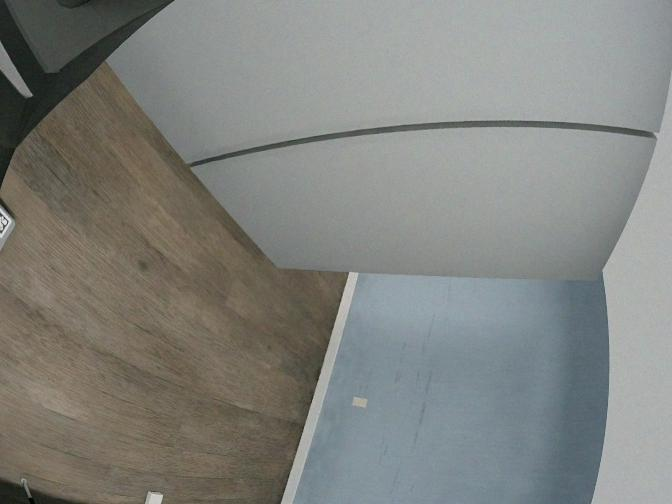

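Scene clock: 417.73 s.
move: done
base_odometry: x=+0.339 y=-0.524 heading=-0.891
turned_by_wheels: +0.000
turned_by_imu: +0.000
base_tilt: forward=-0.4 right=-1.2
lidar_m: 2.52 1.32 0.93 0.89 0.91 1.21 1.78 2.02 1.48 0.93 0.85 1.46
head_depth_mm: 2126 2268 2415 2596 2170 1664 1350 / 2234 2368 2573 2744 2163 1652 1337 / 2356 2545 2755 2900 2142 1631 1330 / 1435 1583 2839 2710 2029 1626 1327 / 1231 1325 1443 1580 1749 1617 1325 / 1080 1154 1236 1343 1457 1529 1314 / 962 1018 1091 1163 1254 1355 1304
base_status: not commanded
joint_positions: lift_m=+0.880 arm_m=+0.001 wrist_yaw_rad=+2.847 wrist_pitch_rad=-0.421 wrist_roll_rad=+0.000 gripper_m=+0.030 head_pan_rad=+0.600 head_tilt_rad=-0.500
joint_status: all done
measured_speeds: all 0
motor_effort: left_wheel=+0.1(0.5) right_wheel=+9.5(10.6) lift_m=+24.9(26.9) arm_m=-10.6(12.2) wrist_yaw_rad=+2.1(5.5) wrist_pitch_rad=+3.5(3.6) wrist_roll_rad=+0.0(0.3) gripper_m=+0.1(1.2) head_pan_rad=-3.6(3.7) head_tilt_rad=+2.1(3.5)
contact_limits: arm_m 35 (drawing in: default 31, maximum 55; extending or still: default 39, maximum 69)
hand_pose: x=+0.0438 y=+0.0688 z=+0.8919 quat_wxyz=(+0.248, +0.705, +0.045, +0.663) (m; base frame)
wrist_depth_mm: 131 818 867 920 - - - / 139 865 948 993 - - - / 150 923 - - - - - / 165 188 - - - - - / - 192 - - - - - / - 211 128 147 131 - - / - 237 - - - - -
pictures: none
No camera images: "cameras" was empty.

Scene clock: 422.53 s.
move: done
base_odometry: x=+0.339 y=-0.524 heading=-0.891
turned_by_wheels: +0.000
turned_by_imu: +0.000
base_tilt: forward=-0.2 right=-1.3
lidar_m: 2.52 1.32 0.94 0.89 0.91 1.21 1.78 2.02 1.48 0.93 0.85 1.45
head_depth_mm: 2126 2263 2413 2628 2182 1659 1338 / 2243 2395 2553 2738 2164 1652 1338 / 2379 2536 2739 2897 2137 1654 1333 / 1434 1572 2821 2715 2028 1624 1325 / 1232 1327 1446 1586 1750 1617 1313 / 1083 1154 1239 1341 1466 1530 1317 / 960 1018 1082 1163 1252 1354 1305
base_status: not commanded
joint_positions: lift_m=+0.280 arm_m=+0.001 wrist_yaw_rad=+2.847 wrist_pitch_rad=-0.420 wrist_roll_rad=+0.000 gripper_m=+0.030 head_pan_rad=+0.600 head_tilt_rad=-0.500
joint_status: all done
measured_speeds: all 0
motor_effort: left_wheel=+0.4(0.8) right_wheel=+9.6(10.4) lift_m=+25.9(28.1) arm_m=-6.6(10.3) wrist_yaw_rad=+2.1(3.2) wrist_pitch_rad=+3.2(3.4) wrist_roll_rad=+0.0(0.3) gripper_m=+0.5(1.2) head_pan_rad=-3.1(3.8) head_tilt_rad=+1.8(3.0)
contact_limits: arm_m 35 (drawing in: default 31, maximum 55; extending or still: default 39, maximum 69)
hand_pose: x=+0.0438 y=+0.0690 z=+0.2923 quat_wxyz=(+0.248, +0.705, +0.045, +0.663) (m; base frame)
wrist_depth_mm: 133 808 865 914 996 - - / 139 866 917 - - - - / 149 889 925 919 918 912 889 / 163 188 734 727 724 712 705 / 573 193 609 575 595 592 582 / 522 212 128 148 131 504 500 / 279 268 260 285 419 441 434
pictures: none
No camera images: "cameras" was empty.

Emit:
move(
  base={"translate_m": 1.94},
  joints={"head_pan_rad": 0.0, "head_tilt_rad": -0.35},
  pace="max",
  cameras=[],
)

Emit:
move(
  base={"rotate_rad": 1.572},
  joints={"head_pan_rad": 0.6},
  pace="max",
  cameras=["nav_camera"],
)

Scene clock: 451.87 s.
move: done
base_odometry: x=+1.558 y=-2.032 heading=-0.891
turned_by_wheels: +0.000
turned_by_imu: +0.001
base_tilt: forward=-0.4 right=-1.2
lidar_m: 0.59 0.60 0.80 1.97 1.18 1.33 3.28 1.52 1.17 1.32 0.87 0.62
head_depth_mm: 482 510 542 576 617 663 717 / 479 507 537 572 612 658 711 / 476 504 534 567 608 653 705 / 473 500 529 564 603 647 697 / 471 496 527 560 598 641 691 / 468 494 524 557 593 635 685 / 466 492 520 552 589 632 679
base_status: done
joint_positions: lift_m=+0.280 arm_m=+0.001 wrist_yaw_rad=+2.848 wrist_pitch_rad=-0.420 wrist_roll_rad=+0.000 gripper_m=+0.030 head_pan_rad=+0.000 head_tilt_rad=-0.350
joint_status: all done
measured_speeds: all 0
motor_effort: left_wheel=-2.9(10.5) right_wheel=+7.6(16.1) lift_m=+25.1(29.4) arm_m=+1.9(4.6) wrist_yaw_rad=+1.1(3.0) wrist_pitch_rad=+3.1(3.4) wrist_roll_rad=+0.1(0.3) gripper_m=+0.2(0.9) head_pan_rad=+2.9(4.2) head_tilt_rad=-3.1(9.0)
contact_limits: arm_m 35 (drawing in: default 31, maximum 55; extending or still: default 39, maximum 69)
hand_pose: x=+0.0437 y=+0.0690 z=+0.2923 quat_wxyz=(+0.247, +0.705, +0.045, +0.663) (m; base frame)
wrist_depth_mm: 133 - - - - 731 552 / 139 - - - - 765 566 / 149 898 937 940 920 773 579 / 163 188 733 728 724 710 583 / 573 192 609 574 592 590 568 / 517 212 128 147 131 506 501 / 279 268 259 284 422 438 435
pictures: none
No camera images: "cameras" was empty.

Scene clock: 453.97 s.
move: done
base_odometry: x=+1.558 y=-2.032 heading=+0.680
turned_by_wheels: +1.572
turned_by_imu: +1.540
base_tilt: forward=-0.4 right=-1.3
lidar_m: 1.85 1.07 1.30 3.09 2.01 1.17 1.32 0.89 0.62 0.59 0.60 0.79
head_depth_mm: 2106 2206 2292 2396 2495 1963 1515 / 1091 1209 1355 2467 2596 1952 1511 / 915 972 1033 1120 1241 1400 1453 / 957 1009 1063 1125 1194 1269 1362 / 1014 1073 1136 1205 1294 1387 1440 / 1087 1154 1225 1311 1406 1521 1477 / 1164 1237 1325 1426 1539 1675 1476
base_status: done
joint_positions: lift_m=+0.280 arm_m=+0.001 wrist_yaw_rad=+2.848 wrist_pitch_rad=-0.420 wrist_roll_rad=+0.000 gripper_m=+0.030 head_pan_rad=+0.604 head_tilt_rad=-0.350
joint_status: all done
measured_speeds: all 0
motor_effort: left_wheel=-5.7(15.1) right_wheel=+9.7(14.4) lift_m=+25.9(25.9) arm_m=-6.9(6.9) wrist_yaw_rad=+2.6(2.6) wrist_pitch_rad=+3.1(3.4) wrist_roll_rad=+0.0(0.3) gripper_m=+0.3(1.0) head_pan_rad=-3.1(5.5) head_tilt_rad=-2.9(3.7)
contact_limits: arm_m 35 (drawing in: default 31, maximum 55; extending or still: default 39, maximum 69)
hand_pose: x=+0.0437 y=+0.0690 z=+0.2923 quat_wxyz=(+0.247, +0.705, +0.045, +0.663) (m; base frame)
wrist_depth_mm: 133 - - - - - 939 / 139 - - - - - 956 / 149 897 932 916 894 913 892 / 163 188 735 727 716 708 709 / 573 192 606 582 595 587 587 / 516 212 128 147 131 501 499 / 277 267 260 284 419 438 438
pictures: nav_camera (sideways)
camera_calibration:
nav_camera: T_world_to_cam=[[0.252259, 0.194713, 0.947867, -1.19215], [0.58007, -0.814464, 0.012933, 0.0297993], [0.774522, 0.546567, -0.318403, 0.362911], [0, 0, 0, 1]] pos_world=[0.00236222, 0.0580423, 1.24517]

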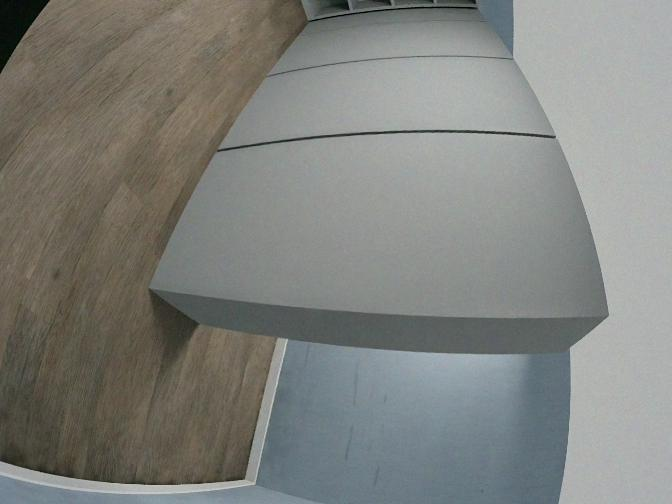

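Emit:
move(
  base={"translate_m": 1.0},
  joints={"head_pan_rad": 0.3, "head_tilt_rad": -0.45},
  pace="max",
  cameras=["nav_camera"],
)

Scene clock: 498.20 s.
move: done
base_odometry: x=+2.336 y=-1.403 heading=+0.680
turned_by_wheels: +0.000
turned_by_imu: +0.001
base_tilt: forward=-0.3 right=-1.2
lidar_m: 1.45 1.49 0.53 0.50 2.79 2.05 2.32 0.80 0.56 0.53 0.54 0.71
head_depth_mm: 1164 1248 1334 1444 1565 1669 1391 / 1195 1277 1370 1477 1619 1700 1382 / 1218 1301 1405 1516 1661 1716 1378 / 1247 1335 1441 1561 1711 1707 1366 / 1279 1374 1485 1613 1761 1700 1367 / 1309 1407 1521 1664 1830 1685 1359 / 1342 1448 1573 1712 1893 1679 1351
base_status: done
joint_positions: lift_m=+0.280 arm_m=+0.001 wrist_yaw_rad=+2.848 wrist_pitch_rad=-0.420 wrist_roll_rad=+0.000 gripper_m=+0.030 head_pan_rad=+0.300 head_tilt_rad=-0.452
joint_status: all done
measured_speeds: all 0
motor_effort: left_wheel=-1.4(11.0) right_wheel=+8.9(16.9) lift_m=+27.0(27.7) arm_m=-9.6(12.6) wrist_yaw_rad=+1.3(3.2) wrist_pitch_rad=+3.3(3.3) wrist_roll_rad=-0.3(0.3) gripper_m=+0.5(0.9) head_pan_rad=+3.4(4.3) head_tilt_rad=+3.4(9.6)
contact_limits: arm_m 35 (drawing in: default 31, maximum 55; extending or still: default 39, maximum 69)
hand_pose: x=+0.0437 y=+0.0690 z=+0.2923 quat_wxyz=(+0.247, +0.705, +0.045, +0.663) (m; base frame)
wrist_depth_mm: 132 - 495 532 578 - - / 139 - 535 582 641 - - / 149 885 596 641 703 909 895 / 163 188 672 691 721 717 709 / 567 192 602 578 588 590 594 / 519 211 128 148 131 504 501 / 277 266 258 285 419 439 434
pictures: nav_camera (sideways)
camera_calibration:
nav_camera: T_world_to_cam=[[0.38959, 0.13833, 0.910541, -1.14427], [0.310944, -0.950361, 0.0113367, 0.0335209], [0.86691, 0.27871, -0.413264, 0.485797], [0, 0, 0, 1]] pos_world=[0.0142301, 0.0547467, 1.24229]

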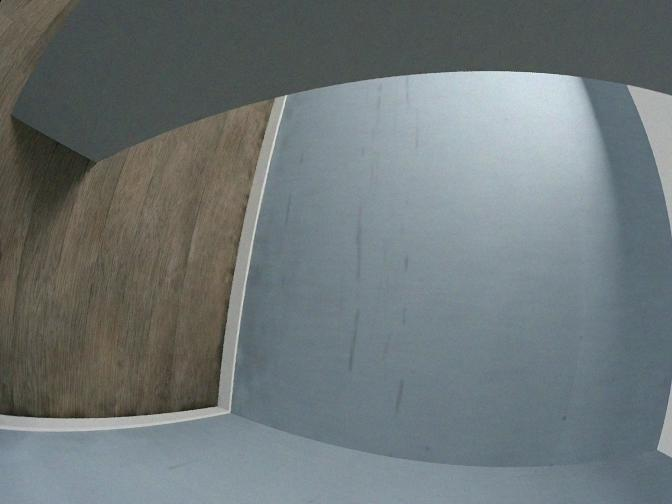

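Emit:
move(
  base={"translate_m": 0.9},
  pace="max",
  cameras=[],
)

Emit:
move(
  base={"rotate_rad": -1.571},
  joints={"head_pan_rad": -1.9, "head_tilt_rad": -0.35},
  pace="max",
  cameras=["nav_camera"],
)

Scene clock: 523.13 s.
move: done
base_odometry: x=+3.035 y=-0.837 heading=+0.680
turned_by_wheels: +0.000
turned_by_imu: +0.000
base_tilt: forward=-0.2 right=-1.4
lidar_m: 0.56 0.57 0.74 1.76 0.72 0.74 2.43 0.71 0.50 0.47 0.48 0.59
head_depth_mm: 419 447 479 517 561 612 672 / 429 458 491 530 577 632 698 / 438 469 504 545 594 651 722 / 448 480 518 561 613 676 752 / 459 493 532 578 634 700 782 / 470 505 546 597 655 728 814 / 481 519 562 615 677 753 848
base_status: done
joint_positions: lift_m=+0.280 arm_m=+0.001 wrist_yaw_rad=+2.848 wrist_pitch_rad=-0.420 wrist_roll_rad=+0.000 gripper_m=+0.030 head_pan_rad=+0.300 head_tilt_rad=-0.449
joint_status: not commanded
measured_speeds: all 0
motor_effort: left_wheel=-1.0(13.3) right_wheel=+10.3(15.6) lift_m=+28.8(29.7) arm_m=-4.6(8.0) wrist_yaw_rad=+1.0(3.2) wrist_pitch_rad=+3.2(3.3) wrist_roll_rad=-0.1(0.3) gripper_m=+0.2(1.0) head_pan_rad=+2.7(3.8) head_tilt_rad=+2.4(4.6)
contact_limits: arm_m 35 (drawing in: default 31, maximum 55; extending or still: default 39, maximum 69)
hand_pose: x=+0.0437 y=+0.0690 z=+0.2923 quat_wxyz=(+0.247, +0.705, +0.045, +0.663) (m; base frame)
wrist_depth_mm: 133 - - - 976 673 521 / 139 - - - - 702 530 / 149 892 936 917 913 721 545 / 163 188 733 724 710 684 551 / 574 193 607 585 593 591 552 / 524 212 128 147 131 496 503 / 277 266 259 286 416 438 438
pictures: none
No camera images: "cameras" was empty.

Scene clock: 525.47 s.
move: done
base_odometry: x=+3.035 y=-0.837 heading=-0.891
turned_by_wheels: -1.571
turned_by_imu: -1.540
base_tilt: forward=-0.3 right=-1.2
lidar_m: 0.47 0.48 0.59 0.56 0.57 0.76 1.88 0.72 0.76 2.19 0.70 0.50
head_depth_mm: 732 747 762 781 800 820 840 / 854 875 898 921 945 976 1007 / 3209 3400 3573 3350 2419 1220 1258 / 3059 3215 3410 3682 2693 1927 1498 / 2924 3105 3256 3472 2698 1908 1488 / 2811 3005 3169 3314 2702 1914 1483 / 2698 2867 3039 3182 2638 1896 1464
base_status: done
joint_positions: lift_m=+0.280 arm_m=+0.001 wrist_yaw_rad=+2.848 wrist_pitch_rad=-0.420 wrist_roll_rad=+0.000 gripper_m=+0.030 head_pan_rad=-1.908 head_tilt_rad=-0.349
joint_status: all done
measured_speeds: translate_m=+0.000 rotate_rad=+0.000 lift_m=+0.000 arm_m=+0.000 wrist_yaw_rad=+0.000 wrist_pitch_rad=+0.000 wrist_roll_rad=+0.000 head_pan_rad=+0.024 head_tilt_rad=+0.000
motor_effort: left_wheel=+6.4(15.2) right_wheel=-7.9(15.3) lift_m=+27.4(29.6) arm_m=-12.5(12.9) wrist_yaw_rad=+1.0(2.7) wrist_pitch_rad=+3.1(3.3) wrist_roll_rad=+0.1(0.3) gripper_m=+0.0(0.9) head_pan_rad=+3.5(5.7) head_tilt_rad=+2.9(8.6)
contact_limits: arm_m 35 (drawing in: default 31, maximum 55; extending or still: default 39, maximum 69)
hand_pose: x=+0.0437 y=+0.0690 z=+0.2923 quat_wxyz=(+0.247, +0.705, +0.045, +0.663) (m; base frame)
wrist_depth_mm: 132 515 546 590 637 569 437 / 139 561 591 646 688 601 449 / 149 586 646 708 754 621 464 / 163 187 684 730 718 627 476 / 575 192 601 582 599 578 473 / 519 212 128 147 130 506 476 / 280 268 260 285 421 442 434
pictures: nav_camera (sideways)
camera_calibration:
nav_camera: T_world_to_cam=[[-0.0886098, -0.304469, 0.948392, -1.19076], [-0.948533, 0.316414, 0.0129578, 0.0390915], [-0.30403, -0.898432, -0.316836, 0.367451], [0, 0, 0, 1]] pos_world=[0.0432832, -0.0447873, 1.24522]

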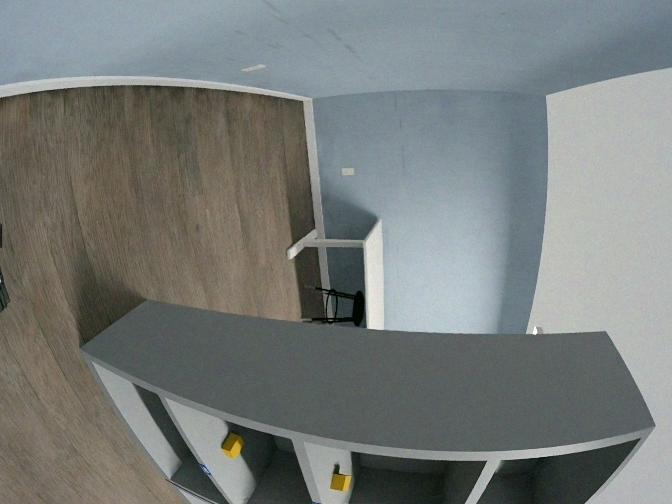

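Emit:
move(
  base={"translate_m": -0.85},
  joints={"head_pan_rad": -1.57, "head_tilt_rad": -0.35},
  pace="max",
  cameras=["nav_camera", "head_camera"],
)

Scene clock: 553.93 s.
move: done
base_odometry: x=+2.501 y=-0.177 heading=-0.890
turned_by_wheels: +0.000
turned_by_imu: -0.001
base_tilt: forward=-0.3 right=-1.1
lidar_m: 1.32 0.77 0.55 0.52 0.53 0.71 1.75 0.77 0.80 0.95 0.56 1.38
head_depth_mm: 427 861 914 953 668 1066 898 / 434 856 904 947 623 1021 889 / 401 849 899 940 629 1058 838 / 402 842 896 934 650 1049 883 / 409 837 888 930 644 1043 877 / 416 835 884 919 638 1036 873 / 389 805 861 882 634 791 846
base_status: done
joint_positions: lift_m=+0.280 arm_m=+0.001 wrist_yaw_rad=+2.848 wrist_pitch_rad=-0.420 wrist_roll_rad=+0.000 gripper_m=+0.030 head_pan_rad=-1.570 head_tilt_rad=-0.350
joint_status: all done
measured_speeds: all 0
motor_effort: left_wheel=-1.7(10.7) right_wheel=-9.3(18.3) lift_m=+27.9(30.4) arm_m=-12.0(12.8) wrist_yaw_rad=+1.2(3.7) wrist_pitch_rad=+3.2(3.3) wrist_roll_rad=+0.0(0.3) gripper_m=+0.3(0.9) head_pan_rad=-2.9(4.6) head_tilt_rad=-3.3(5.4)
contact_limits: arm_m 35 (drawing in: default 31, maximum 55; extending or still: default 39, maximum 69)
hand_pose: x=+0.0437 y=+0.0690 z=+0.2923 quat_wxyz=(+0.247, +0.705, +0.045, +0.663) (m; base frame)
wrist_depth_mm: 132 482 514 563 601 653 713 / 139 518 553 600 657 726 809 / 149 549 602 658 718 796 833 / 163 187 651 689 727 708 711 / 580 193 602 577 589 592 587 / 520 213 128 147 131 503 495 / 279 267 259 284 420 439 435
pictures: head_camera (sideways), nav_camera (sideways)
camera_calibration:
head_camera: T_world_to_cam=[[-0.0465637, 0.292537, -0.95512, 1.25882], [0.997519, -0.0369212, -0.0599391, 0.0715762], [-0.0527986, -0.955541, -0.290092, 0.333455], [0, 0, 0, 1]] pos_world=[0.00482257, -0.0469784, 1.30334]
nav_camera: T_world_to_cam=[[0.0173466, -0.317623, 0.948058, -1.19097], [-0.999789, -0.0159722, 0.0129421, 0.0394247], [0.0110318, -0.948083, -0.317833, 0.366826], [0, 0, 0, 1]] pos_world=[0.0560289, -0.0298669, 1.24518]

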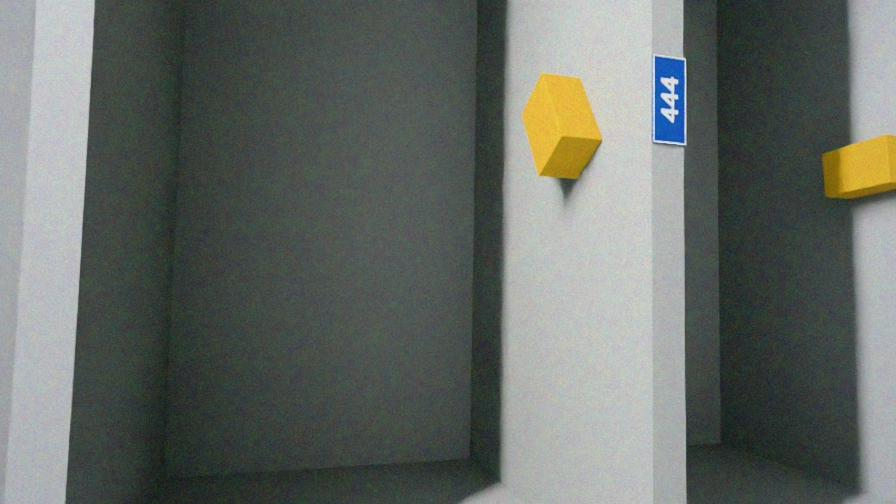

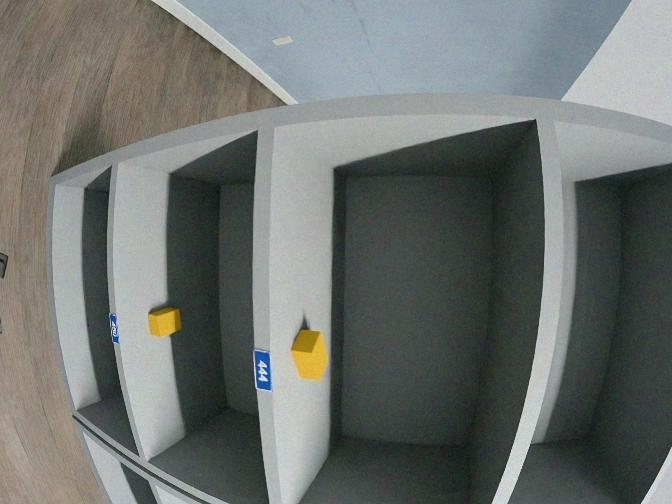

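Emit:
zoom_image(
  camera="nav_camera",
  region=[90, 300, 140, 360],
)

Scaled by 8.400 from the camera's 672x504 image, which has a finer 792x594 frame.

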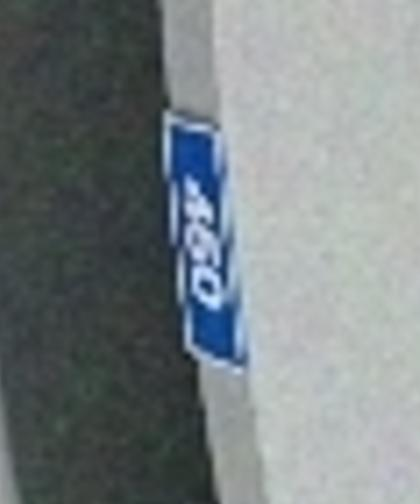

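Emit:
move(
  joints={"head_tilt_rad": -0.75, "head_pan_rad": -1.57},
  cameras=["head_camera"],
)

Scene clock: 562.93 s.
move: done
base_odometry: x=+2.501 y=-0.177 heading=-0.890
turned_by_wheels: +0.000
turned_by_imu: +0.000
base_tilt: forward=-0.3 right=-1.2
lidar_m: 1.31 0.78 0.55 0.52 0.53 0.71 1.75 0.76 0.80 0.95 0.56 1.38
head_depth_mm: 792 864 623 1158 958 1257 1178 / 790 856 593 1146 953 1256 1170 / 786 845 610 1137 923 1220 1165 / 781 838 605 1134 940 1212 1152 / 779 833 598 1119 935 1203 1141 / 778 832 592 1108 929 1182 1128 / 763 795 585 874 871 970 1125
base_status: not commanded
joint_positions: lift_m=+0.280 arm_m=+0.001 wrist_yaw_rad=+2.848 wrist_pitch_rad=-0.420 wrist_roll_rad=+0.000 gripper_m=+0.030 head_pan_rad=-1.570 head_tilt_rad=-0.762
joint_status: all done
measured_speeds: all 0
motor_effort: left_wheel=-1.1(1.9) right_wheel=-8.8(9.7) lift_m=+23.6(24.4) arm_m=-11.3(12.2) wrist_yaw_rad=+1.5(2.9) wrist_pitch_rad=+3.3(3.3) wrist_roll_rad=-0.1(0.3) gripper_m=+0.4(0.7) head_pan_rad=-2.6(4.7) head_tilt_rad=-4.1(6.9)
contact_limits: arm_m 35 (drawing in: default 31, maximum 55; extending or still: default 39, maximum 69)
hand_pose: x=+0.0437 y=+0.0690 z=+0.2923 quat_wxyz=(+0.247, +0.705, +0.045, +0.663) (m; base frame)
wrist_depth_mm: 133 476 514 559 597 652 714 / 139 514 557 613 664 711 801 / 149 556 608 660 720 786 852 / 163 187 644 700 726 711 706 / 575 192 607 584 594 586 581 / 524 211 128 147 131 506 503 / 279 267 260 285 419 439 438
pictures: head_camera (sideways)
camera_calibration:
head_camera: T_world_to_cam=[[-0.0465975, 0.650919, -0.757715, 1.00135], [0.997488, -0.0101917, -0.0700981, 0.0847669], [-0.0533506, -0.759078, -0.648809, 0.800213], [0, 0, 0, 1]] pos_world=[0.00479843, -0.043512, 1.28387]

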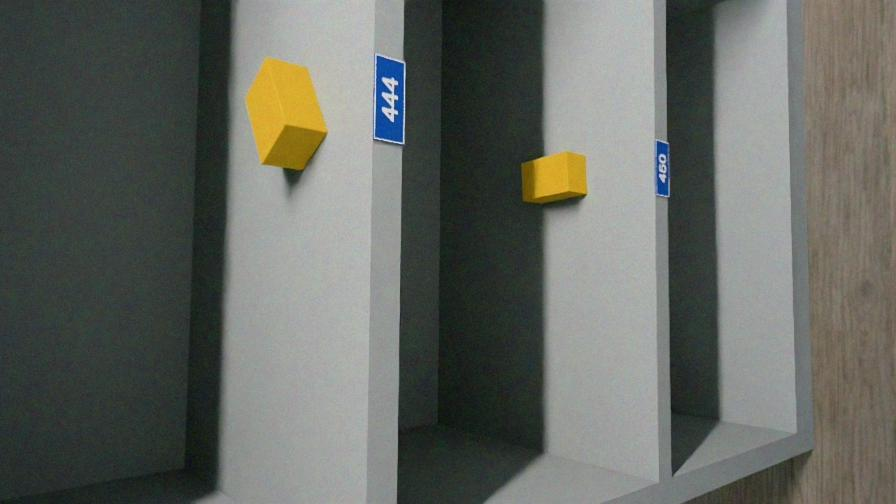

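Emit:
zoom_image(
  camera="head_camera",
  region=[640, 145, 685, 190],
)

Scaled by 11.200 from the camera's 896x504 image, which has a finer 1280x720 frame.

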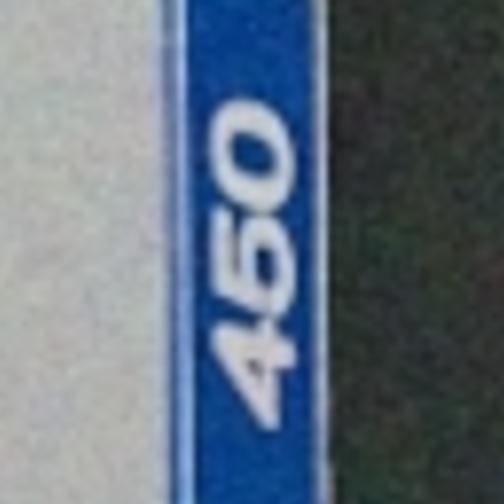

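Emit:
zoom_image(
  camera="head_camera",
  region=[650, 150, 676, 186],
)

Scaled by 14.000 from the camera's 896x504 image, which has a finer 1280x720 frame.

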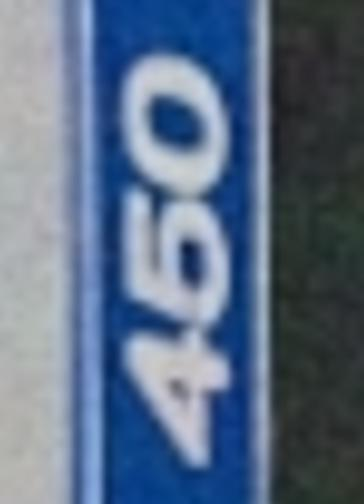

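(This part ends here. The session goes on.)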